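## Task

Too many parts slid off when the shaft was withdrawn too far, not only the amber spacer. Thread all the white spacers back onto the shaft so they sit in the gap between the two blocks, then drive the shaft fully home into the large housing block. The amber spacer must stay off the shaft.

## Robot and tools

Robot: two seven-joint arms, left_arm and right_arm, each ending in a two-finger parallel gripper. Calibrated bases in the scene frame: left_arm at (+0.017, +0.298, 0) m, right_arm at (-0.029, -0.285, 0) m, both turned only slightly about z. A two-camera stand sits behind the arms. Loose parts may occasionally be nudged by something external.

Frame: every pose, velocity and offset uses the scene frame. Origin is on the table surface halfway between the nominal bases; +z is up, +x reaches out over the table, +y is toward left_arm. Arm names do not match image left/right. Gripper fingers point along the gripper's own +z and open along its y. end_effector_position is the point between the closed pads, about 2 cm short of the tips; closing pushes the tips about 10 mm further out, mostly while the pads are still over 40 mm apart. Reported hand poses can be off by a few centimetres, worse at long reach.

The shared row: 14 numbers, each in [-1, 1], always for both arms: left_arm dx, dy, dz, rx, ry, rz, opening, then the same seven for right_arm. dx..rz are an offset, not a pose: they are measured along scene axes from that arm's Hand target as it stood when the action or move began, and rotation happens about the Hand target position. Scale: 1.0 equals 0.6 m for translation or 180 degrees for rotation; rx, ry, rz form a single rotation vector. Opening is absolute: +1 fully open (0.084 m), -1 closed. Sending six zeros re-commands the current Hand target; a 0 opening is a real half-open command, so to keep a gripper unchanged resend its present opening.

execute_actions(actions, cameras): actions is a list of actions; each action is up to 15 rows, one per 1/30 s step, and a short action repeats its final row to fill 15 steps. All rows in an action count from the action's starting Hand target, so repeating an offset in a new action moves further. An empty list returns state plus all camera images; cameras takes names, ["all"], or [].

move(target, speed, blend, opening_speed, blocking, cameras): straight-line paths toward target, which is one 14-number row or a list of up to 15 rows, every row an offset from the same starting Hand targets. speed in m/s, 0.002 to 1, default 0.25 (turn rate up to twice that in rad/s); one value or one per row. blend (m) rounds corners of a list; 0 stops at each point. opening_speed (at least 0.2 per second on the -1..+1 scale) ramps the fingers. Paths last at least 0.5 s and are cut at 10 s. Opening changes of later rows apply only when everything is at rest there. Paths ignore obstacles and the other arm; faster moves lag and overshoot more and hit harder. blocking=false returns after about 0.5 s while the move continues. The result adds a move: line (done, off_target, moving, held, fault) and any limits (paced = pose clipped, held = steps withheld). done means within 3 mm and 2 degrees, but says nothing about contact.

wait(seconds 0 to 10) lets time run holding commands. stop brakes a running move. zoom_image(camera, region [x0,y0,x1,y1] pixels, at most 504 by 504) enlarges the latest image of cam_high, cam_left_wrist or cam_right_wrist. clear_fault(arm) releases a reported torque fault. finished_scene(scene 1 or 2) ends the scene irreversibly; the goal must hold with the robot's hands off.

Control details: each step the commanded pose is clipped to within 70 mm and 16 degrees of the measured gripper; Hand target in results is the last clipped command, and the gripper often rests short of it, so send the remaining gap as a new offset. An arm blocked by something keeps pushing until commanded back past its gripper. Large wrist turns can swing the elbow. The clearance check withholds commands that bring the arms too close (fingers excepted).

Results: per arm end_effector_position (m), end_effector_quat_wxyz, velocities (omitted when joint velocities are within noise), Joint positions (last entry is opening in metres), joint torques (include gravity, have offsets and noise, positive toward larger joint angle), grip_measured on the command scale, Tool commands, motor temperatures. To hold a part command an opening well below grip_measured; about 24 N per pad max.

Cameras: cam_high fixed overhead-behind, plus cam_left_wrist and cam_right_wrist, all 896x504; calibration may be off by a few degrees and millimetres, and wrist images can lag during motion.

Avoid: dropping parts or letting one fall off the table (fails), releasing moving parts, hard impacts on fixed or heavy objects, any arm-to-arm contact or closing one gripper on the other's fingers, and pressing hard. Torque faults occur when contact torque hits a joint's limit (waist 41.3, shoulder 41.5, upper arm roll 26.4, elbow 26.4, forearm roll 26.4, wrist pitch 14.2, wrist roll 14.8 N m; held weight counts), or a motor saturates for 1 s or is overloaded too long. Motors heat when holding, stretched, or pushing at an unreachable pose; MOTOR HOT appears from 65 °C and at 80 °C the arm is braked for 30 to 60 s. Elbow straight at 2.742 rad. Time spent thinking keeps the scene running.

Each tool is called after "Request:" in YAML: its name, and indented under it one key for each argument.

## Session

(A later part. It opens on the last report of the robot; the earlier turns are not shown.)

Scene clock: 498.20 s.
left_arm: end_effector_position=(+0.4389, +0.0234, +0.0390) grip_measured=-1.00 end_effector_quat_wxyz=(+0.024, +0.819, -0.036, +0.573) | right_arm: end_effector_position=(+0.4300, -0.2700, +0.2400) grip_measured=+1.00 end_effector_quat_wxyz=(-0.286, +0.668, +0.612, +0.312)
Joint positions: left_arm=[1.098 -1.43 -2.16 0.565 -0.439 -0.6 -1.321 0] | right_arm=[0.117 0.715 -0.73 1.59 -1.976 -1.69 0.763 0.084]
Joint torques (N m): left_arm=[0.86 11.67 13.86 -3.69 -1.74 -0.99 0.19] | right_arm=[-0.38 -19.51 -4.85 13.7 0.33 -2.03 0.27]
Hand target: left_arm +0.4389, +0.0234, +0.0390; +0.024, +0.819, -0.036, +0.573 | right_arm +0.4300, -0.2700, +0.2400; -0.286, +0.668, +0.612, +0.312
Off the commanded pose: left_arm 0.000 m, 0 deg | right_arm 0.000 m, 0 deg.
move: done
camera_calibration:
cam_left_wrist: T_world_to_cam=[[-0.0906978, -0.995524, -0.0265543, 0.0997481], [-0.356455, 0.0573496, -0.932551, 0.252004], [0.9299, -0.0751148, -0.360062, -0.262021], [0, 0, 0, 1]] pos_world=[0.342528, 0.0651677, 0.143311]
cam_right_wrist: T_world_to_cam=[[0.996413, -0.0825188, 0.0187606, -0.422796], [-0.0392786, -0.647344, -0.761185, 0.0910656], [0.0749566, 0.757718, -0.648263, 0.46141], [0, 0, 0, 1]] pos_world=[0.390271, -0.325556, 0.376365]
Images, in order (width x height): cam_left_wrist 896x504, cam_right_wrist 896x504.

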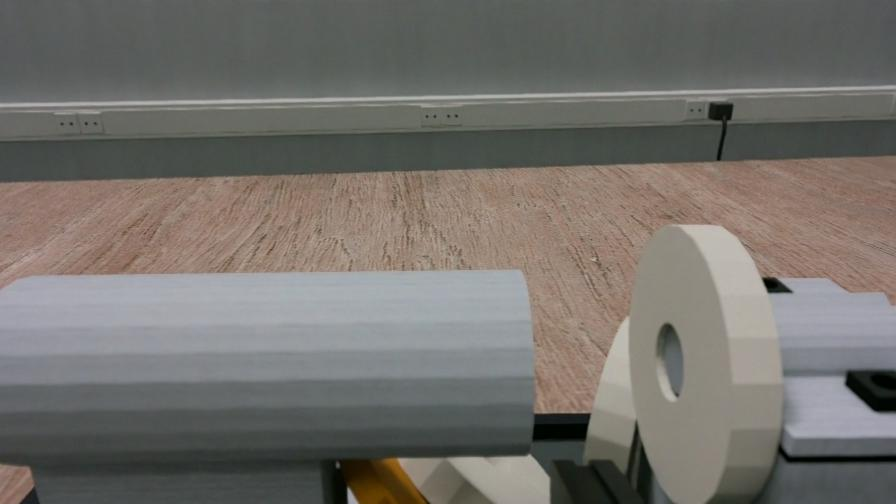

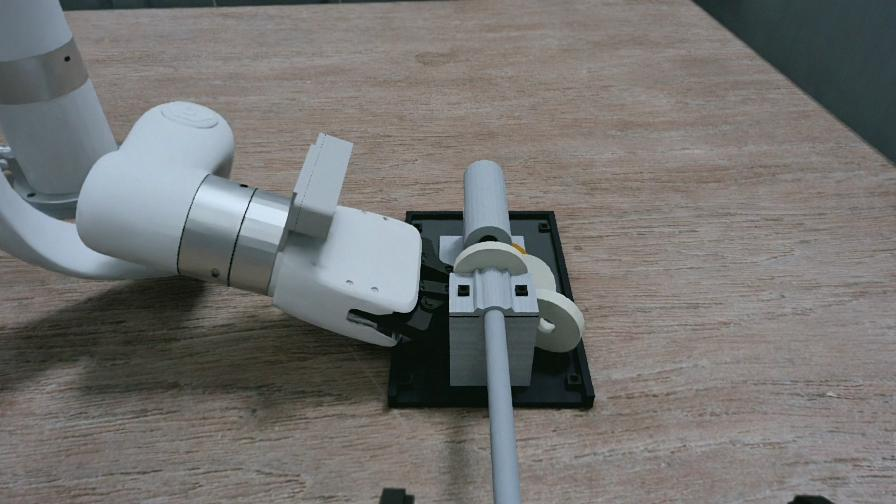

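Request:
move:
  target:
    - [-0.15,0.013,0.01,0,0,0,-1,0,0,0,0,0,0,1]
    - [-0.2,0,0.25,0.0339,0.3873,0,-1,0,0,0,0,0,0,1]
    - [-0.0315,-0.039,0.352,0.0339,0.3873,0,0,0,0,0,0,0,0,1]
  blend: [0.01,0.03,0]
  speed: 0.3
  cameras: ["cam_left_wrist","cam_right_wrist"]

Request:
zoom_image:
  camera: "cam_left_wrist"
  region: [250, 80, 650, 480]

Request:
zoom_image:
  camera: "cam_right_wrist"
  region: [430, 200, 600, 400]

Scene clock: 516.13 s.
left_arm: end_effector_position=(+0.4200, +0.0000, +0.2502) grip_measured=-0.01 end_effector_quat_wxyz=(+0.000, +0.999, -0.044, +0.000) | right_arm: end_effector_position=(+0.4300, -0.2700, +0.2400) grip_measured=+1.00 end_effector_quat_wxyz=(-0.286, +0.668, +0.612, +0.312)
Joint positions: left_arm=[0.371 0.17 -1.046 1.291 0.158 1.21 -0.665 0.044] | right_arm=[0.117 0.715 -0.73 1.59 -1.976 -1.69 0.763 0.084]
Joint torques (N m): left_arm=[-0.49 -10.4 -2.41 19.79 0.32 -1.25 -0.18] | right_arm=[-0.34 -19.66 -4.75 13.41 0.41 -2.03 0.31]
Hand target: left_arm +0.4200, +0.0000, +0.2502; +0.000, +0.999, -0.044, +0.000 | right_arm +0.4300, -0.2700, +0.2400; -0.286, +0.668, +0.612, +0.312
Off the commanded pose: left_arm 0.000 m, 0 deg | right_arm 0.000 m, 0 deg.
move: done
camera_calibration:
cam_left_wrist: T_world_to_cam=[[-0.113195, -0.993556, -0.00573983, 0.0845612], [-0.993404, 0.113068, 0.0190949, 0.472993], [-0.0183228, 0.00786342, -0.999801, 0.388168], [0, 0, 0, 1]] pos_world=[0.486557, 0.0274839, 0.379545]
cam_right_wrist: T_world_to_cam=[[0.996413, -0.0825188, 0.0187606, -0.422796], [-0.0392786, -0.647344, -0.761185, 0.0910656], [0.0749566, 0.757718, -0.648263, 0.46141], [0, 0, 0, 1]] pos_world=[0.390271, -0.325556, 0.376365]
Images, in order (width x height): cam_left_wrist 896x504, cam_right_wrist 896x504.

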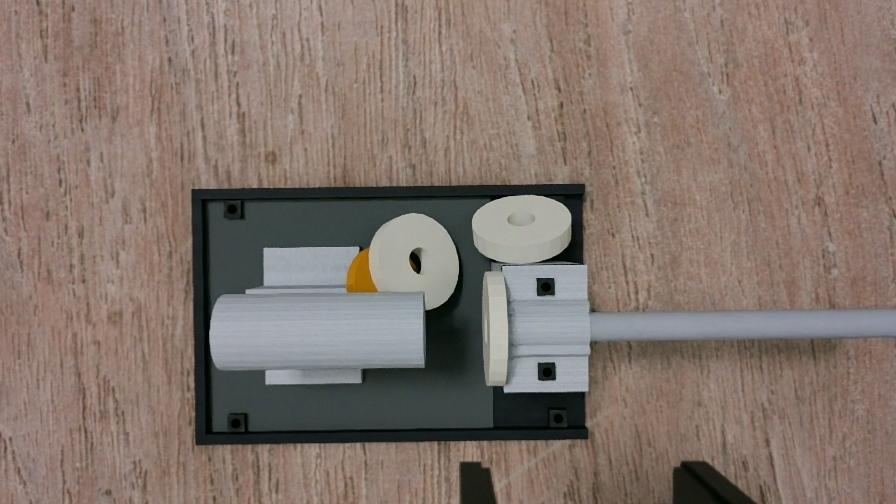

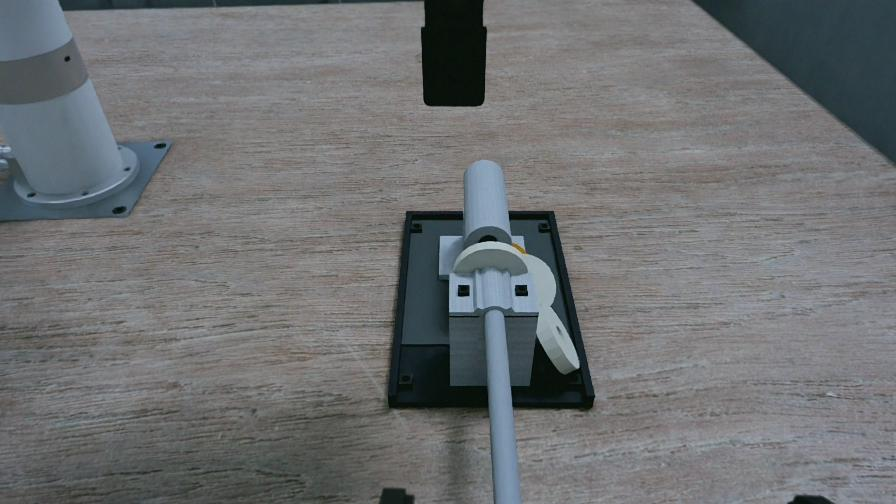

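Scaled by 1.260 from the camera's 896x504 image, which has a finer 1280x720 frame.

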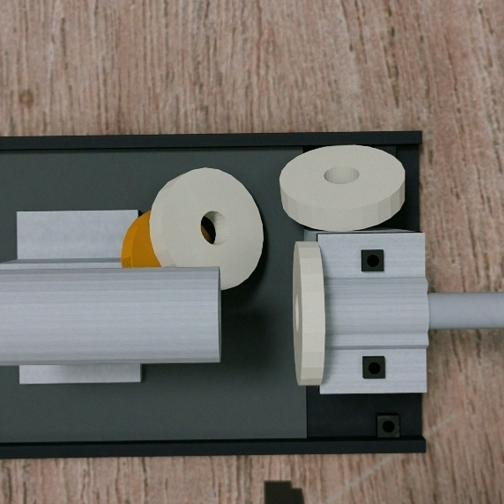

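Scaled by 2.520 from the camera's 896x504 image, which has a finer 1280x720 frame.

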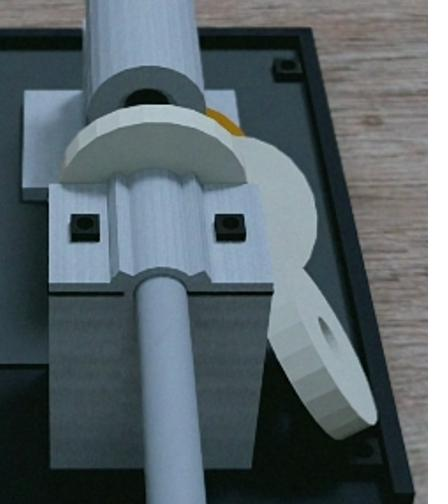

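Request:
move:
  target:
    - [0.208,-0.033,0,0.0169,0.1936,0,1,0,0,0,0,0,0,1]
    - [0.208,-0.033,-0.23,0.0169,0.1936,0,1,0,0,0,0,0,0,1]
  blend: [0.03,0]
  cameras: ["cam_left_wrist","cam_right_wrist"]

Request:
zoom_image:
  camera: "cam_left_wrist"
  region: [250, 104, 650, 504]

Scene clock: 595.70 s.
left_arm: end_effector_position=(+0.5439, -0.0194, +0.1121) grip_measured=+1.00 end_effector_quat_wxyz=(+0.025, +0.972, -0.032, -0.230) | right_arm: end_effector_position=(+0.4300, -0.2700, +0.2400) grip_measured=+1.00 end_effector_quat_wxyz=(-0.286, +0.668, +0.612, +0.312)
Joint positions: left_arm=[-0.269 1.27 -0.698 2.707 0.369 1.9 -0.55 0.084] | right_arm=[0.117 0.715 -0.73 1.59 -1.976 -1.69 0.763 0.084]
Joint torques (N m): left_arm=[-0.49 -31.8 -4.24 14.37 -0.88 -0.78 0.15] | right_arm=[-0.58 -19.77 -4.85 13.43 0.5 -2.07 0.4]
Hand target: left_arm +0.5448, -0.0198, +0.1122; -0.013, +0.953, -0.042, -0.300 | right_arm +0.4300, -0.2700, +0.2400; -0.286, +0.668, +0.612, +0.312
Off the commanded pose: left_arm 0.001 m, 10 deg | right_arm 0.000 m, 0 deg.
elbow stopped short (left arm): the move would have taken joint 4 (elbow) straighter than the controller allows.
move: off_target (left_arm)
camera_calibration:
cam_left_wrist: T_world_to_cam=[[-0.0748467, -0.994686, 0.0706996, 0.0490738], [-0.88176, 0.0991278, 0.461165, 0.490374], [-0.465722, -0.0278235, -0.884493, 0.482258], [0, 0, 0, 1]] pos_world=[0.660663, 0.0136214, 0.196941]
cam_right_wrist: T_world_to_cam=[[0.996413, -0.0825188, 0.0187606, -0.422796], [-0.0392786, -0.647344, -0.761185, 0.0910656], [0.0749566, 0.757718, -0.648263, 0.46141], [0, 0, 0, 1]] pos_world=[0.390271, -0.325556, 0.376365]
Images, in order (width x height): cam_left_wrist 896x504, cam_right_wrist 896x504.

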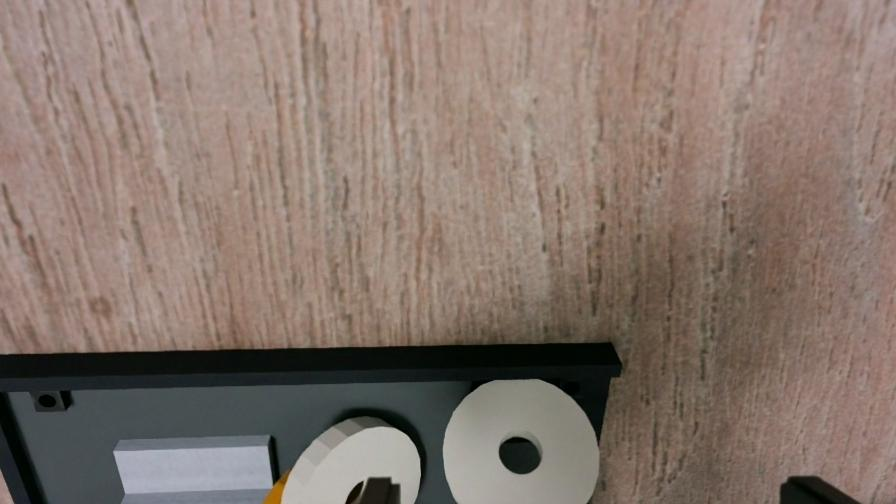

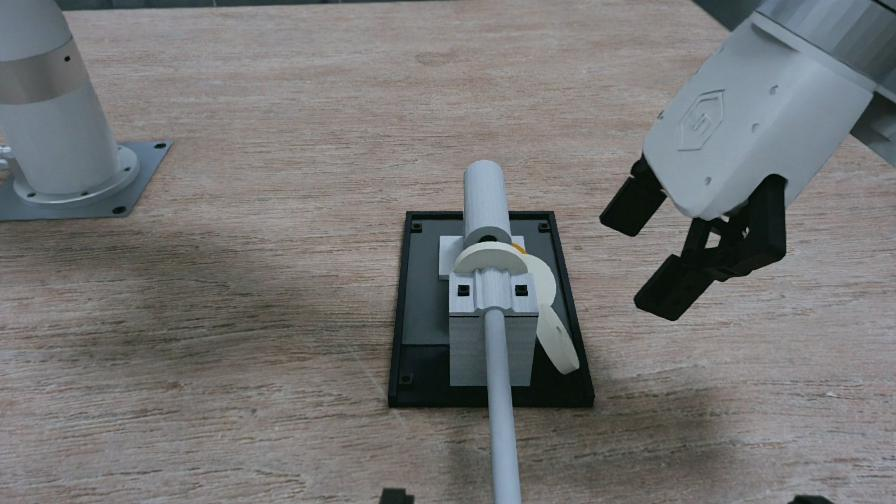

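Scaled by 1.260 from the camera's 896x504 image, which has a finer 1280x720 frame.

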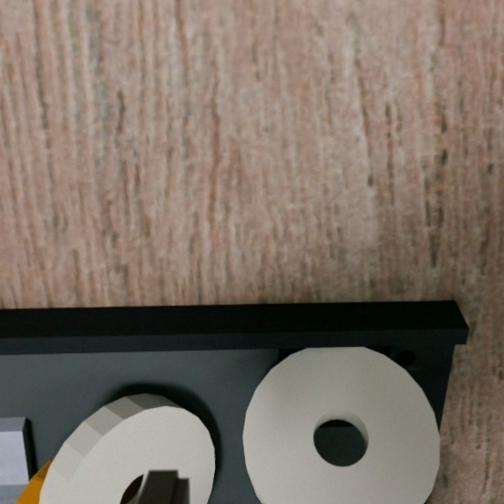

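Request:
move:
  target:
    - [-0.043,-0.017,0.23,0.42,-0.037,0.905,1,0,0,0,0,0,0,1]
    - [-0.043,0.011,0.03,0.42,-0.037,0.905,1,0,0,0,0,0,0,1]
  blend: [0.03,0]
  speed: 0.4
  cameras: ["cam_left_wrist","cam_right_wrist"]

Request:
zoom_image:
  camera: "cam_left_wrist"
  region: [250, 104, 650, 504]

Scene clock: 637.93 s.
left_arm: end_effector_position=(+0.5190, -0.0132, +0.1302) grip_measured=+1.00 end_effector_quat_wxyz=(-0.130, +0.046, +0.990, +0.005) | right_arm: end_effector_position=(+0.4300, -0.2700, +0.2400) grip_measured=+1.00 end_effector_quat_wxyz=(-0.286, +0.668, +0.612, +0.312)
Joint positions: left_arm=[-0.284 0.729 -0.302 1.873 0.081 1.403 -3.635 0.084] | right_arm=[0.117 0.715 -0.73 1.59 -1.976 -1.69 0.763 0.084]
Joint torques (N m): left_arm=[1.2 -27.3 -3.35 18.39 0.03 -1.02 0.21] | right_arm=[-0.29 -19.72 -4.94 13.4 0.55 -2.03 0.29]
Hand target: left_arm +0.5190, -0.0132, +0.1302; -0.130, +0.046, +0.990, +0.005 | right_arm +0.4300, -0.2700, +0.2400; -0.286, +0.668, +0.612, +0.312
Off the commanded pose: left_arm 0.000 m, 0 deg | right_arm 0.000 m, 0 deg.
elbow stopped short (left arm): the move would have taken joint 4 (elbow) straighter than the controller allows.
move: done
camera_calibration:
cam_left_wrist: T_world_to_cam=[[0.115656, 0.993192, -0.0139061, -0.00956588], [0.963926, -0.115605, -0.239756, -0.41014], [-0.239732, 0.0143248, -0.970733, 0.381426], [0, 0, 0, 1]] pos_world=[0.487891, -0.0433772, 0.271796]
cam_right_wrist: T_world_to_cam=[[0.996413, -0.0825188, 0.0187606, -0.422796], [-0.0392786, -0.647344, -0.761185, 0.0910656], [0.0749566, 0.757718, -0.648263, 0.46141], [0, 0, 0, 1]] pos_world=[0.390271, -0.325556, 0.376365]
Images, in order (width x height): cam_left_wrist 896x504, cam_right_wrist 896x504.

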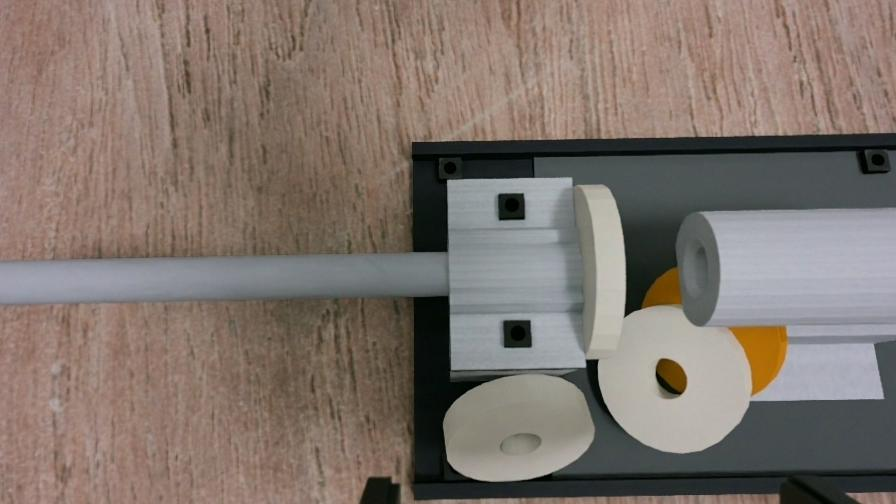

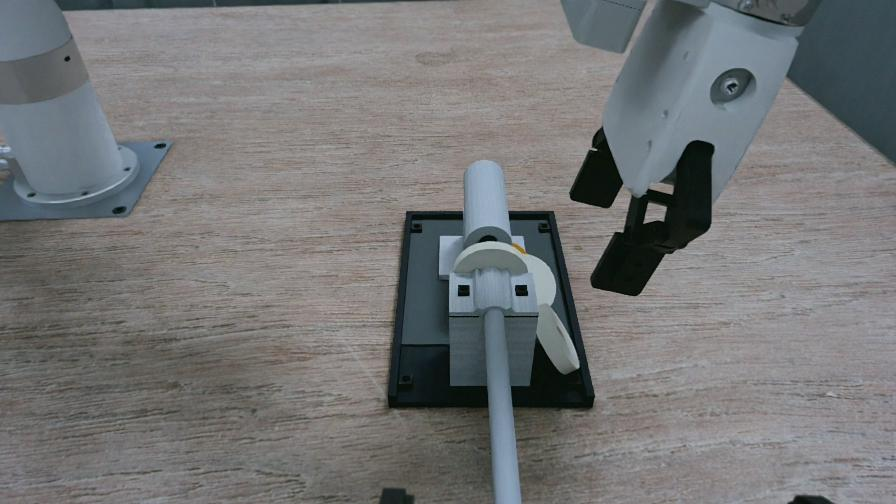

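Scaled by 1.260 from the camera's 896x504 image, which has a finer 1280x720 frame.

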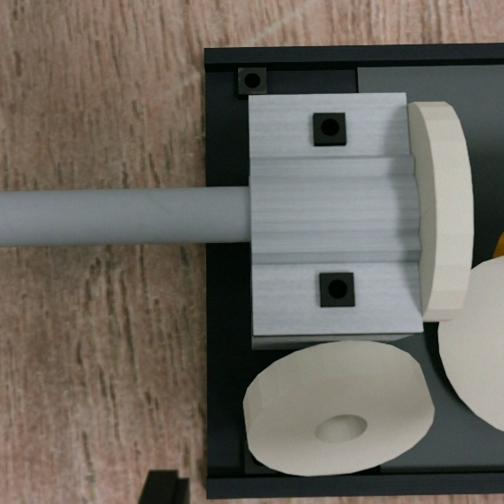

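Request:
zoom_image:
  camera: "cam_left_wrist"
  region: [430, 280, 830, 504]

Request:
zoom_image:
  camera: "cam_right_wrist"
  region: [490, 220, 610, 400]

Scaled by 1.260 from the camera's 896x504 image, which has a finer 1280x720 frame.

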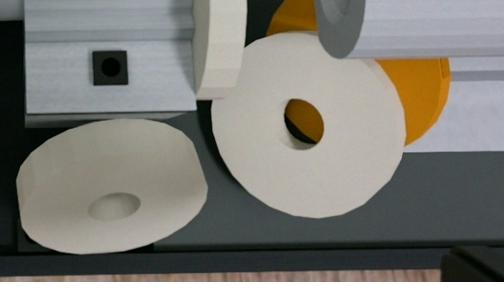

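Scaled by 2.800 from the camera's 896x504 image, which has a finer 1280x720 frame.

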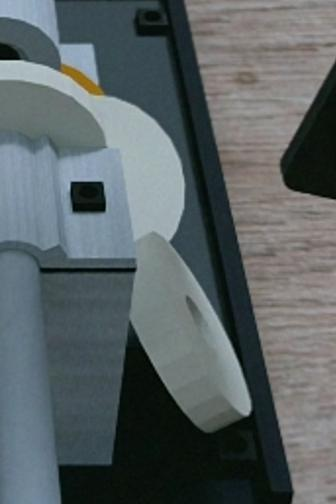

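Request:
move:
  target: [-0.0183,-0.013,-0.1003,0,0,0,0.5,0,0,0,0,0,0,1]
  speed: 0.12
  cameras: ["cam_left_wrist","cam_right_wrist"]

Request:
zoom_image:
  camera: "cam_left_wrist"
  region: [350, 204, 850, 504]

Request:
zoom_image:
  camera: "cam_right_wrist"
  region: [490, 180, 690, 400]

Scene clock: 685.27 s.
left_arm: end_effector_position=(+0.5081, -0.0210, +0.0701) grip_measured=+0.49 end_effector_quat_wxyz=(-0.130, +0.046, +0.990, +0.005) | right_arm: end_effector_position=(+0.4300, -0.2700, +0.2400) grip_measured=+1.00 end_effector_quat_wxyz=(-0.286, +0.668, +0.612, +0.312)
Joint positions: left_arm=[-0.294 0.772 -0.298 1.766 0.091 1.253 -3.651 0.065] | right_arm=[0.117 0.715 -0.73 1.59 -1.976 -1.69 0.763 0.084]
Joint torques (N m): left_arm=[-0.6 -26.72 -3.75 17.92 0 -0.99 -0.16] | right_arm=[-0.48 -19.7 -4.77 13.4 0.48 -1.99 0.29]
Hand target: left_arm +0.5081, -0.0210, +0.0700; -0.130, +0.046, +0.990, +0.005 | right_arm +0.4300, -0.2700, +0.2400; -0.286, +0.668, +0.612, +0.312
Off the commanded pose: left_arm 0.000 m, 0 deg | right_arm 0.000 m, 0 deg.
move: done
camera_calibration:
cam_left_wrist: T_world_to_cam=[[0.115656, 0.993192, -0.0139061, -0.00138392], [0.963926, -0.115605, -0.239756, -0.414872], [-0.239732, 0.0143248, -0.970733, 0.320463], [0, 0, 0, 1]] pos_world=[0.476891, -0.0511772, 0.211596]
cam_right_wrist: T_world_to_cam=[[0.996413, -0.0825188, 0.0187606, -0.422796], [-0.0392786, -0.647344, -0.761185, 0.0910656], [0.0749566, 0.757718, -0.648263, 0.46141], [0, 0, 0, 1]] pos_world=[0.390271, -0.325556, 0.376365]
Images, in order (width x height): cam_left_wrist 896x504, cam_right_wrist 896x504.

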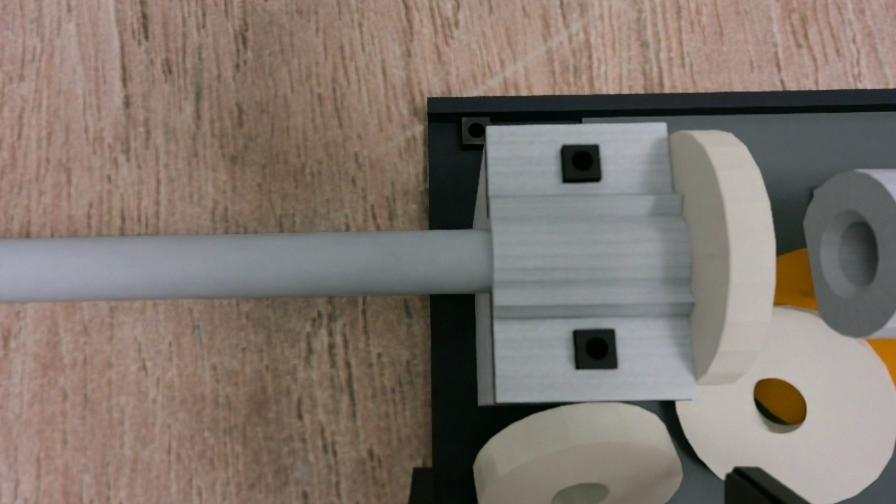

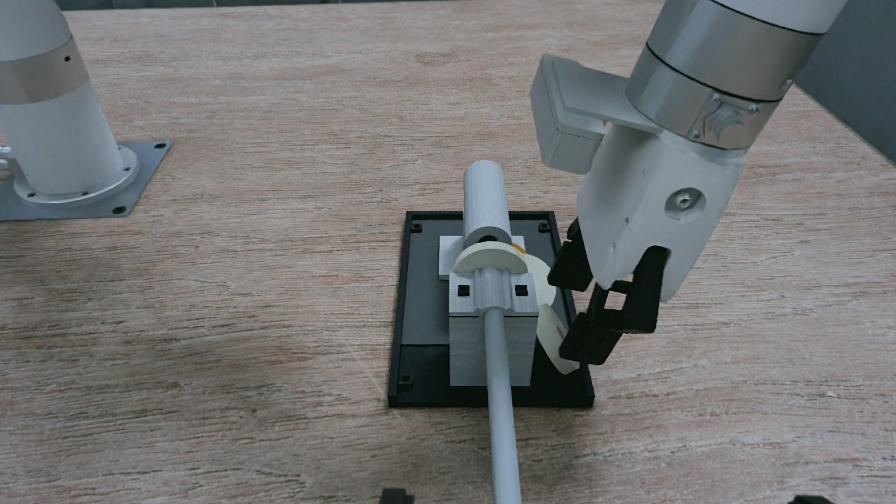

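Scaled by 1.008 from the camera's 896x504 image, which has a finer 1280x720 frame.

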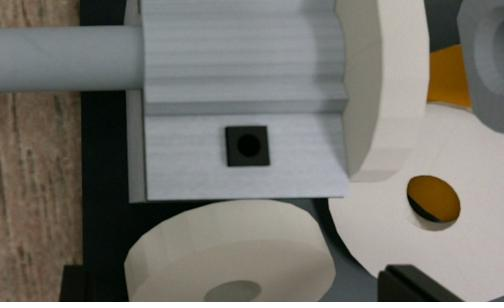

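Scaled by 2.291 from the camera's 896x504 image, which has a finer 1280x720 frame.

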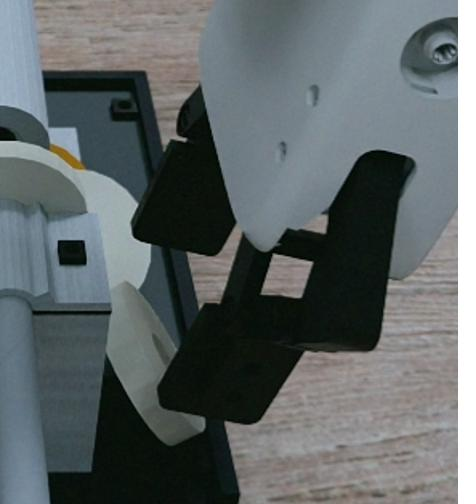

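Request:
move:
  target: [-0.0102,0.0025,-0.055,0,0,0,0.5,0,0,0,0,0,0,1]
  speed: 0.06
  cameras: ["cam_left_wrist","cam_right_wrist"]

Request:
zoom_image:
  camera: "cam_left_wrist"
  region: [350, 204, 850, 504]

Request:
zoom_image:
  camera: "cam_right_wrist"
  region: [490, 220, 650, 400]

Scene clock: 699.03 s.
left_arm: end_effector_position=(+0.5020, -0.0195, +0.0371) grip_measured=+0.49 end_effector_quat_wxyz=(-0.130, +0.046, +0.990, +0.005) | right_arm: end_effector_position=(+0.4300, -0.2700, +0.2400) grip_measured=+1.00 end_effector_quat_wxyz=(-0.286, +0.668, +0.612, +0.312)
Joint positions: left_arm=[-0.295 0.798 -0.292 1.71 0.098 1.171 -3.653 0.065] | right_arm=[0.117 0.715 -0.73 1.59 -1.976 -1.69 0.763 0.084]
Joint torques (N m): left_arm=[-0.35 -26.5 -3.86 17.3 0.02 -1 -0.19] | right_arm=[-0.42 -19.68 -4.82 13.34 0.58 -2.02 0.33]
Hand target: left_arm +0.5019, -0.0195, +0.0370; -0.130, +0.046, +0.990, +0.005 | right_arm +0.4300, -0.2700, +0.2400; -0.286, +0.668, +0.612, +0.312
Off the commanded pose: left_arm 0.000 m, 0 deg | right_arm 0.000 m, 0 deg.
move: done
camera_calibration:
cam_left_wrist: T_world_to_cam=[[0.115656, 0.993192, -0.0139061, -0.00262713], [0.963926, -0.115605, -0.239756, -0.416731], [-0.239732, 0.0143248, -0.970733, 0.286945], [0, 0, 0, 1]] pos_world=[0.470791, -0.0496772, 0.178596]
cam_right_wrist: T_world_to_cam=[[0.996413, -0.0825188, 0.0187606, -0.422796], [-0.0392786, -0.647344, -0.761185, 0.0910656], [0.0749566, 0.757718, -0.648263, 0.46141], [0, 0, 0, 1]] pos_world=[0.390271, -0.325556, 0.376365]
Images, in order (width x height): cam_left_wrist 896x504, cam_right_wrist 896x504.

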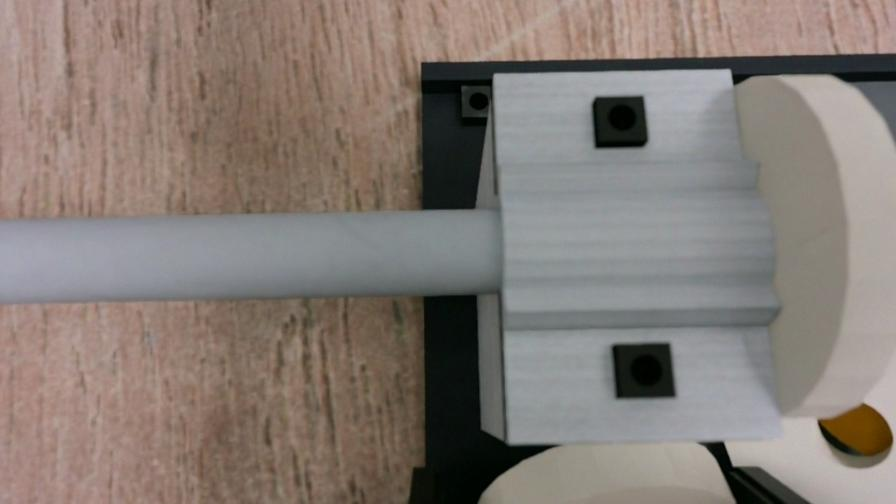

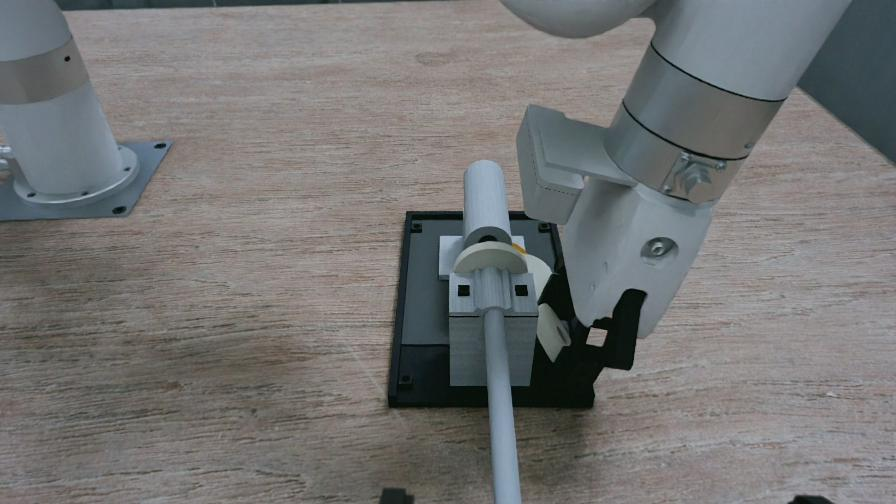

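Scaled by 1.008 from the camera's 896x504 image, which has a finer 1280x720 frame.

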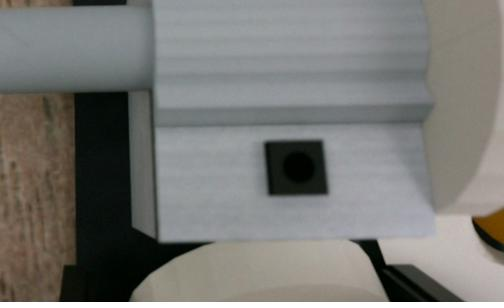

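Scaled by 2.800 from the camera's 896x504 image, which has a finer 1280x720 frame.

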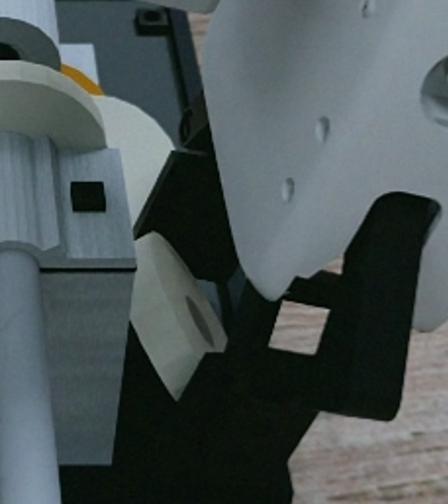

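Request:
move:
  target:
    - [-0.0083,0,0,0,0,0,0.5,0,0,0,0,0,0,1]
    - [-0.0083,0,0,0,0,0,0.15,0,0,0,0,0,0,1]
  speed: 0.05
  opening_speed: 0.3
  cameras: ["cam_left_wrist","cam_right_wrist"]

Request:
zoom_image:
  camera: "cam_right_wrist"
  region: [490, 220, 650, 400]

Scene clock: 708.40 s.
left_arm: end_effector_position=(+0.4970, -0.0195, +0.0370) grip_measured=+0.23 end_effector_quat_wxyz=(-0.130, +0.046, +0.990, +0.005) | right_arm: end_effector_position=(+0.4300, -0.2700, +0.2400) grip_measured=+1.00 end_effector_quat_wxyz=(-0.286, +0.668, +0.612, +0.312)
Joint positions: left_arm=[-0.294 0.784 -0.295 1.683 0.096 1.159 -3.656 0.054] | right_arm=[0.117 0.715 -0.73 1.59 -1.976 -1.69 0.763 0.084]
Joint torques (N m): left_arm=[-0.11 -25.68 -3.82 16.68 -0.04 -0.85 -0.14] | right_arm=[-0.46 -19.69 -4.72 13.49 0.53 -2.03 0.31]
Hand target: left_arm +0.4970, -0.0195, +0.0370; -0.130, +0.046, +0.990, +0.005 | right_arm +0.4300, -0.2700, +0.2400; -0.286, +0.668, +0.612, +0.312
Off the commanded pose: left_arm 0.000 m, 0 deg | right_arm 0.000 m, 0 deg.
move: done
camera_calibration:
cam_left_wrist: T_world_to_cam=[[0.115652, 0.993192, -0.0139173, -0.00204507], [0.963903, -0.115602, -0.23985, -0.411884], [-0.239826, 0.0143242, -0.97071, 0.285785], [0, 0, 0, 1]] pos_world=[0.465791, -0.0496772, 0.178596]
cam_right_wrist: T_world_to_cam=[[0.996413, -0.0825188, 0.0187606, -0.422796], [-0.0392786, -0.647344, -0.761185, 0.0910656], [0.0749566, 0.757718, -0.648263, 0.46141], [0, 0, 0, 1]] pos_world=[0.390271, -0.325556, 0.376365]
Images, in order (width x height): cam_left_wrist 896x504, cam_right_wrist 896x504.

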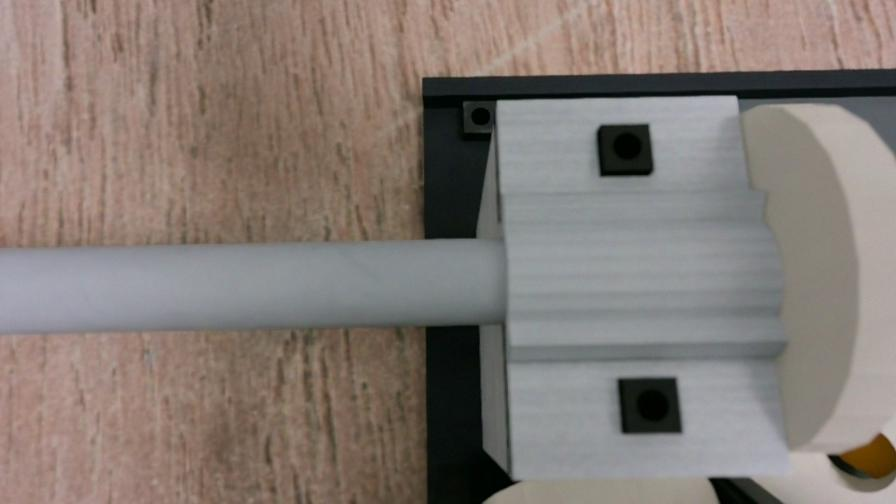

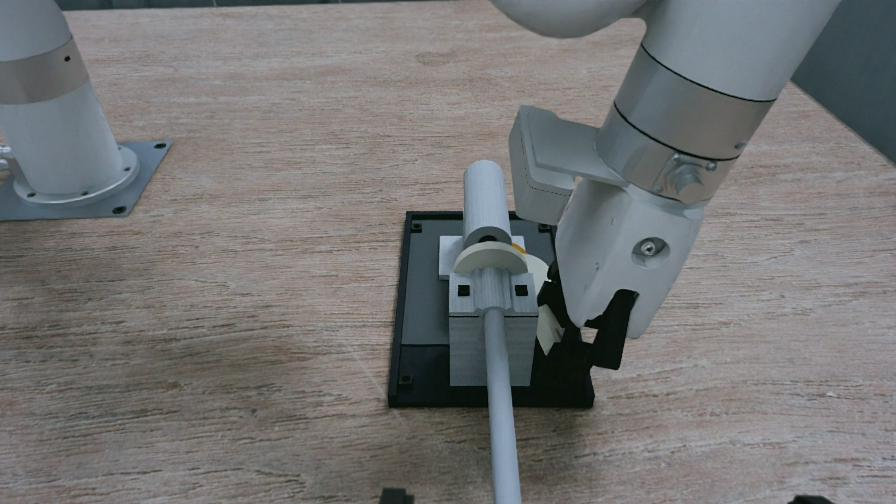

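Scaled by 2.800 from the camera's 896x504 image, which has a finer 1280x720 frame.

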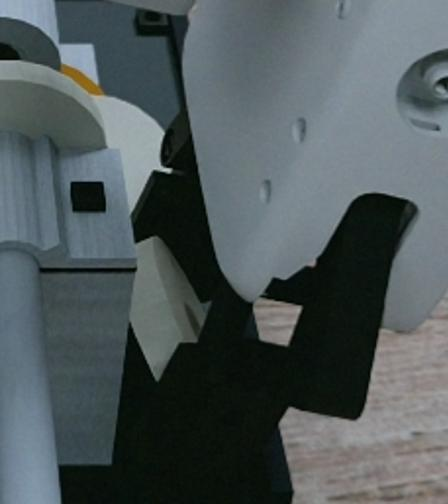

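Request:
move:
  target:
    - [0,0,0,0,0,0,-0.1,0,0,0,0,0,0,1]
    - [0.01,0,0.17,0,0,0,-0.1,0,0,0,0,0,0,1]
  speed: 0.08
  cameras: ["cam_left_wrist","cam_right_wrist"]

Request:
zoom_image:
  camera: "cam_right_wrist"
  region: [440, 120, 700, 400]

Scene clock: 717.07 s.
left_arm: end_effector_position=(+0.5030, -0.0195, +0.1390) grip_measured=+0.23 end_effector_quat_wxyz=(-0.130, +0.046, +0.990, +0.005) | right_arm: end_effector_position=(+0.4300, -0.2700, +0.2400) grip_measured=+1.00 end_effector_quat_wxyz=(-0.286, +0.668, +0.612, +0.312)
Joint positions: left_arm=[-0.288 0.677 -0.314 1.811 0.071 1.39 -3.656 0.054] | right_arm=[0.117 0.715 -0.73 1.59 -1.976 -1.69 0.763 0.084]
Joint torques (N m): left_arm=[-0.47 -26.6 -3.95 18.96 -0.5 -0.77 -0.17] | right_arm=[-0.45 -19.8 -4.82 13.44 0.47 -1.97 0.31]
Hand target: left_arm +0.5030, -0.0195, +0.1390; -0.130, +0.046, +0.990, +0.005 | right_arm +0.4300, -0.2700, +0.2400; -0.286, +0.668, +0.612, +0.312
Off the commanded pose: left_arm 0.000 m, 0 deg | right_arm 0.000 m, 0 deg.
move: done
camera_calibration:
cam_left_wrist: T_world_to_cam=[[0.115661, 0.993191, -0.0139197, -0.00132457], [0.963901, -0.115612, -0.23985, -0.393226], [-0.239826, 0.0143241, -0.97071, 0.38614], [0, 0, 0, 1]] pos_world=[0.471791, -0.0496772, 0.280496]
cam_right_wrist: T_world_to_cam=[[0.996413, -0.0825188, 0.0187606, -0.422796], [-0.0392786, -0.647344, -0.761185, 0.0910656], [0.0749566, 0.757718, -0.648263, 0.46141], [0, 0, 0, 1]] pos_world=[0.390271, -0.325556, 0.376365]
Images, in order (width x height): cam_left_wrist 896x504, cam_right_wrist 896x504.

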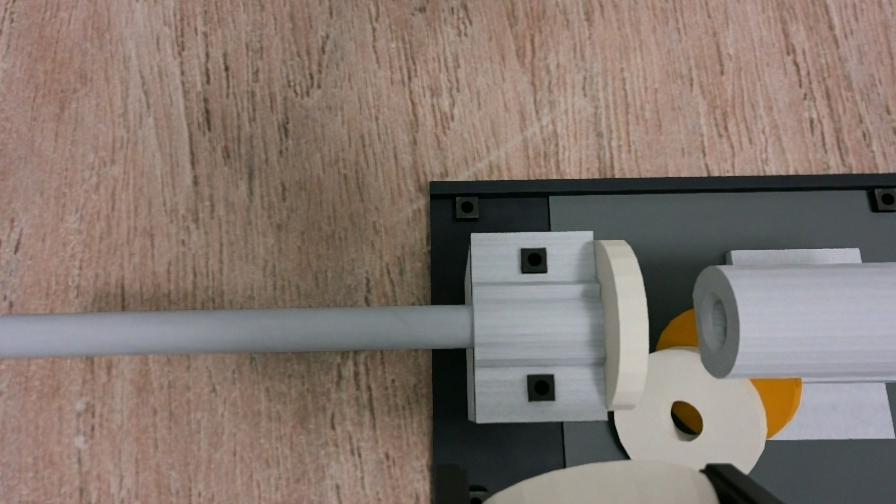

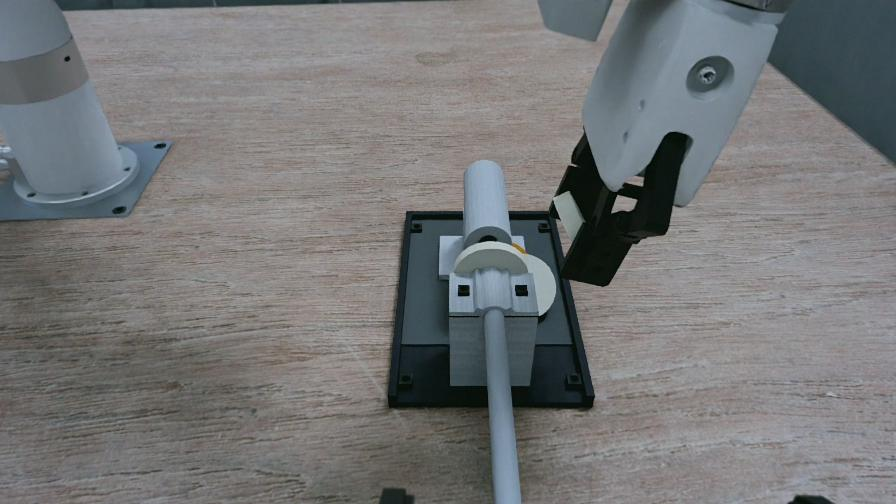

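Scaled by 1.800 from the camera's 896x504 image, which has a finer 1280x720 frame.

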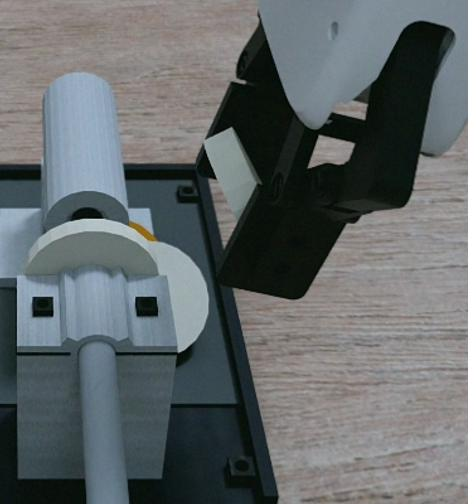

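Request:
move:
  target:
    - [-0.055,0.2,0.302,0.18635,-0.0091,-0.4494,-0.1,0,0,0,0,0,0,1]
    - [-0.088,0.5,0.1,0.3727,-0.0182,-0.8988,-0.1,0,0,0,0,0,0,1]
  blend: [0.04,0]
  speed: 0.4
  cameras: ["all"]

Scene clock: 741.70 s.
left_arm: end_effector_position=(+0.4502, +0.2805, +0.1990) grip_measured=+0.23 end_effector_quat_wxyz=(+0.000, +0.866, +0.000, +0.500) | right_arm: end_effector_position=(+0.4300, -0.2700, +0.2400) grip_measured=+1.00 end_effector_quat_wxyz=(-0.286, +0.668, +0.612, +0.312)
Joint positions: left_arm=[-0.344 -0.391 0.394 0.465 2.801 0.238 -2.685 0.054] | right_arm=[0.117 0.715 -0.73 1.59 -1.976 -1.69 0.763 0.084]
Joint torques (N m): left_arm=[-0.53 -7.63 -1.26 16.9 -0.35 0.61 -0.21] | right_arm=[-0.19 -19.8 -4.8 13.48 0.37 -1.98 0.28]
Hand target: left_arm +0.4502, +0.2805, +0.1990; +0.000, +0.866, +0.000, +0.500 | right_arm +0.4300, -0.2700, +0.2400; -0.286, +0.668, +0.612, +0.312
Off the commanded pose: left_arm 0.000 m, 0 deg | right_arm 0.000 m, 0 deg.
move: done
camera_calibration:
cam_left_wrist: T_world_to_cam=[[-0.00854821, -0.999649, -0.0250759, 0.324879], [-0.515874, 0.0258907, -0.856273, 0.455846], [0.856622, 0.00561639, -0.515914, -0.15416], [0, 0, 0, 1]] pos_world=[0.369993, 0.313829, 0.318942]
cam_right_wrist: T_world_to_cam=[[0.996413, -0.0825188, 0.0187606, -0.422796], [-0.0392786, -0.647344, -0.761185, 0.0910656], [0.0749566, 0.757718, -0.648263, 0.46141], [0, 0, 0, 1]] pos_world=[0.390271, -0.325556, 0.376365]

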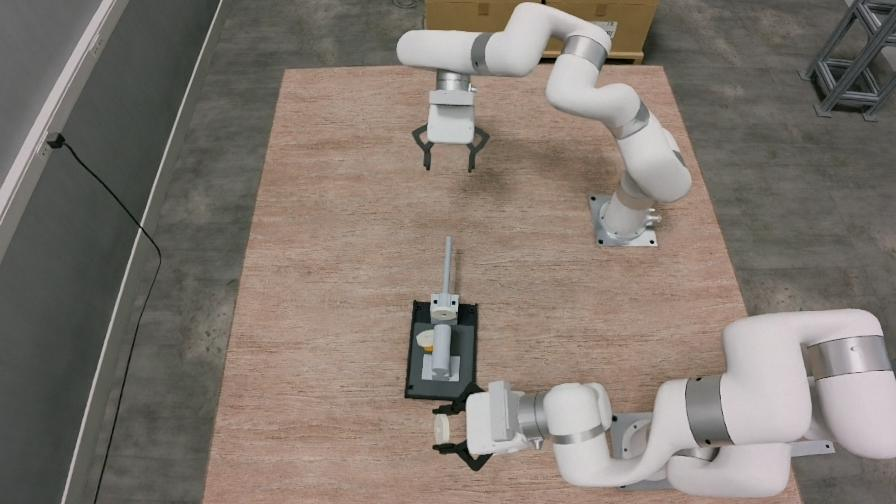

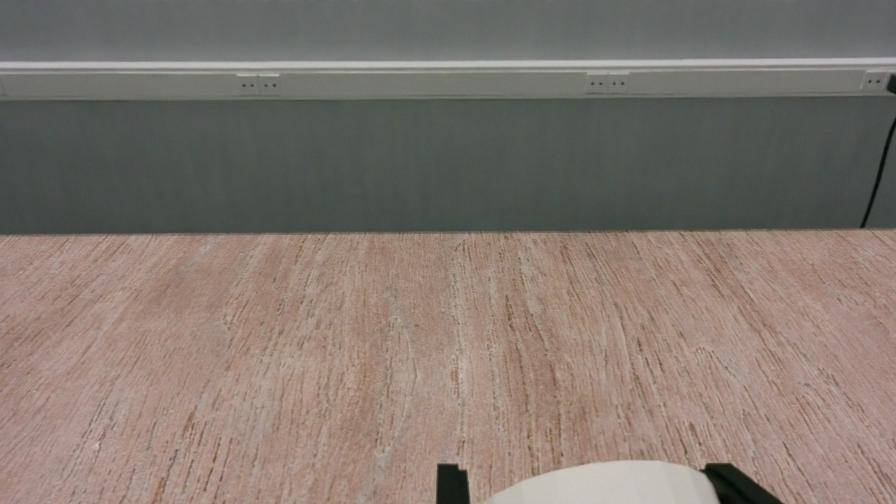

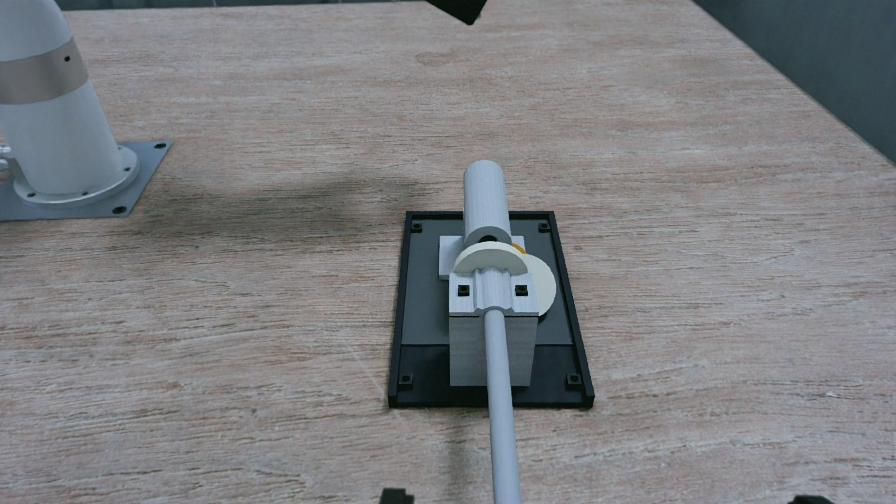

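Request:
zoom_image:
  camera: "cam_high"
  region: [420, 370, 540, 480]

Request:
zoom_image:
  camera: "cam_left_wrist"
  region: [400, 404, 800, 504]

Scaled by 4.200 from the camera's 896x504 image, which has a finer 1280x720 frame.

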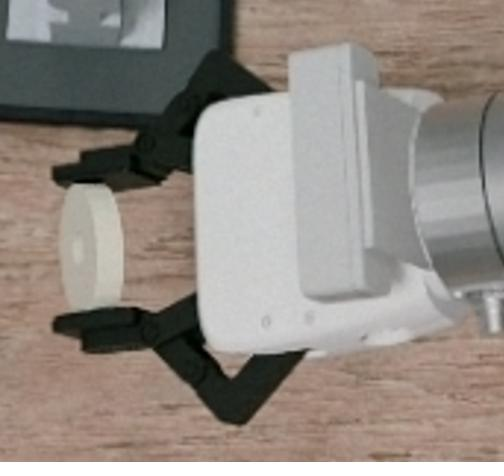

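Scaled by 1.260 from the camera's 896x504 image, which has a finer 1280x720 frame.

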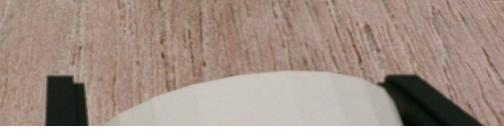

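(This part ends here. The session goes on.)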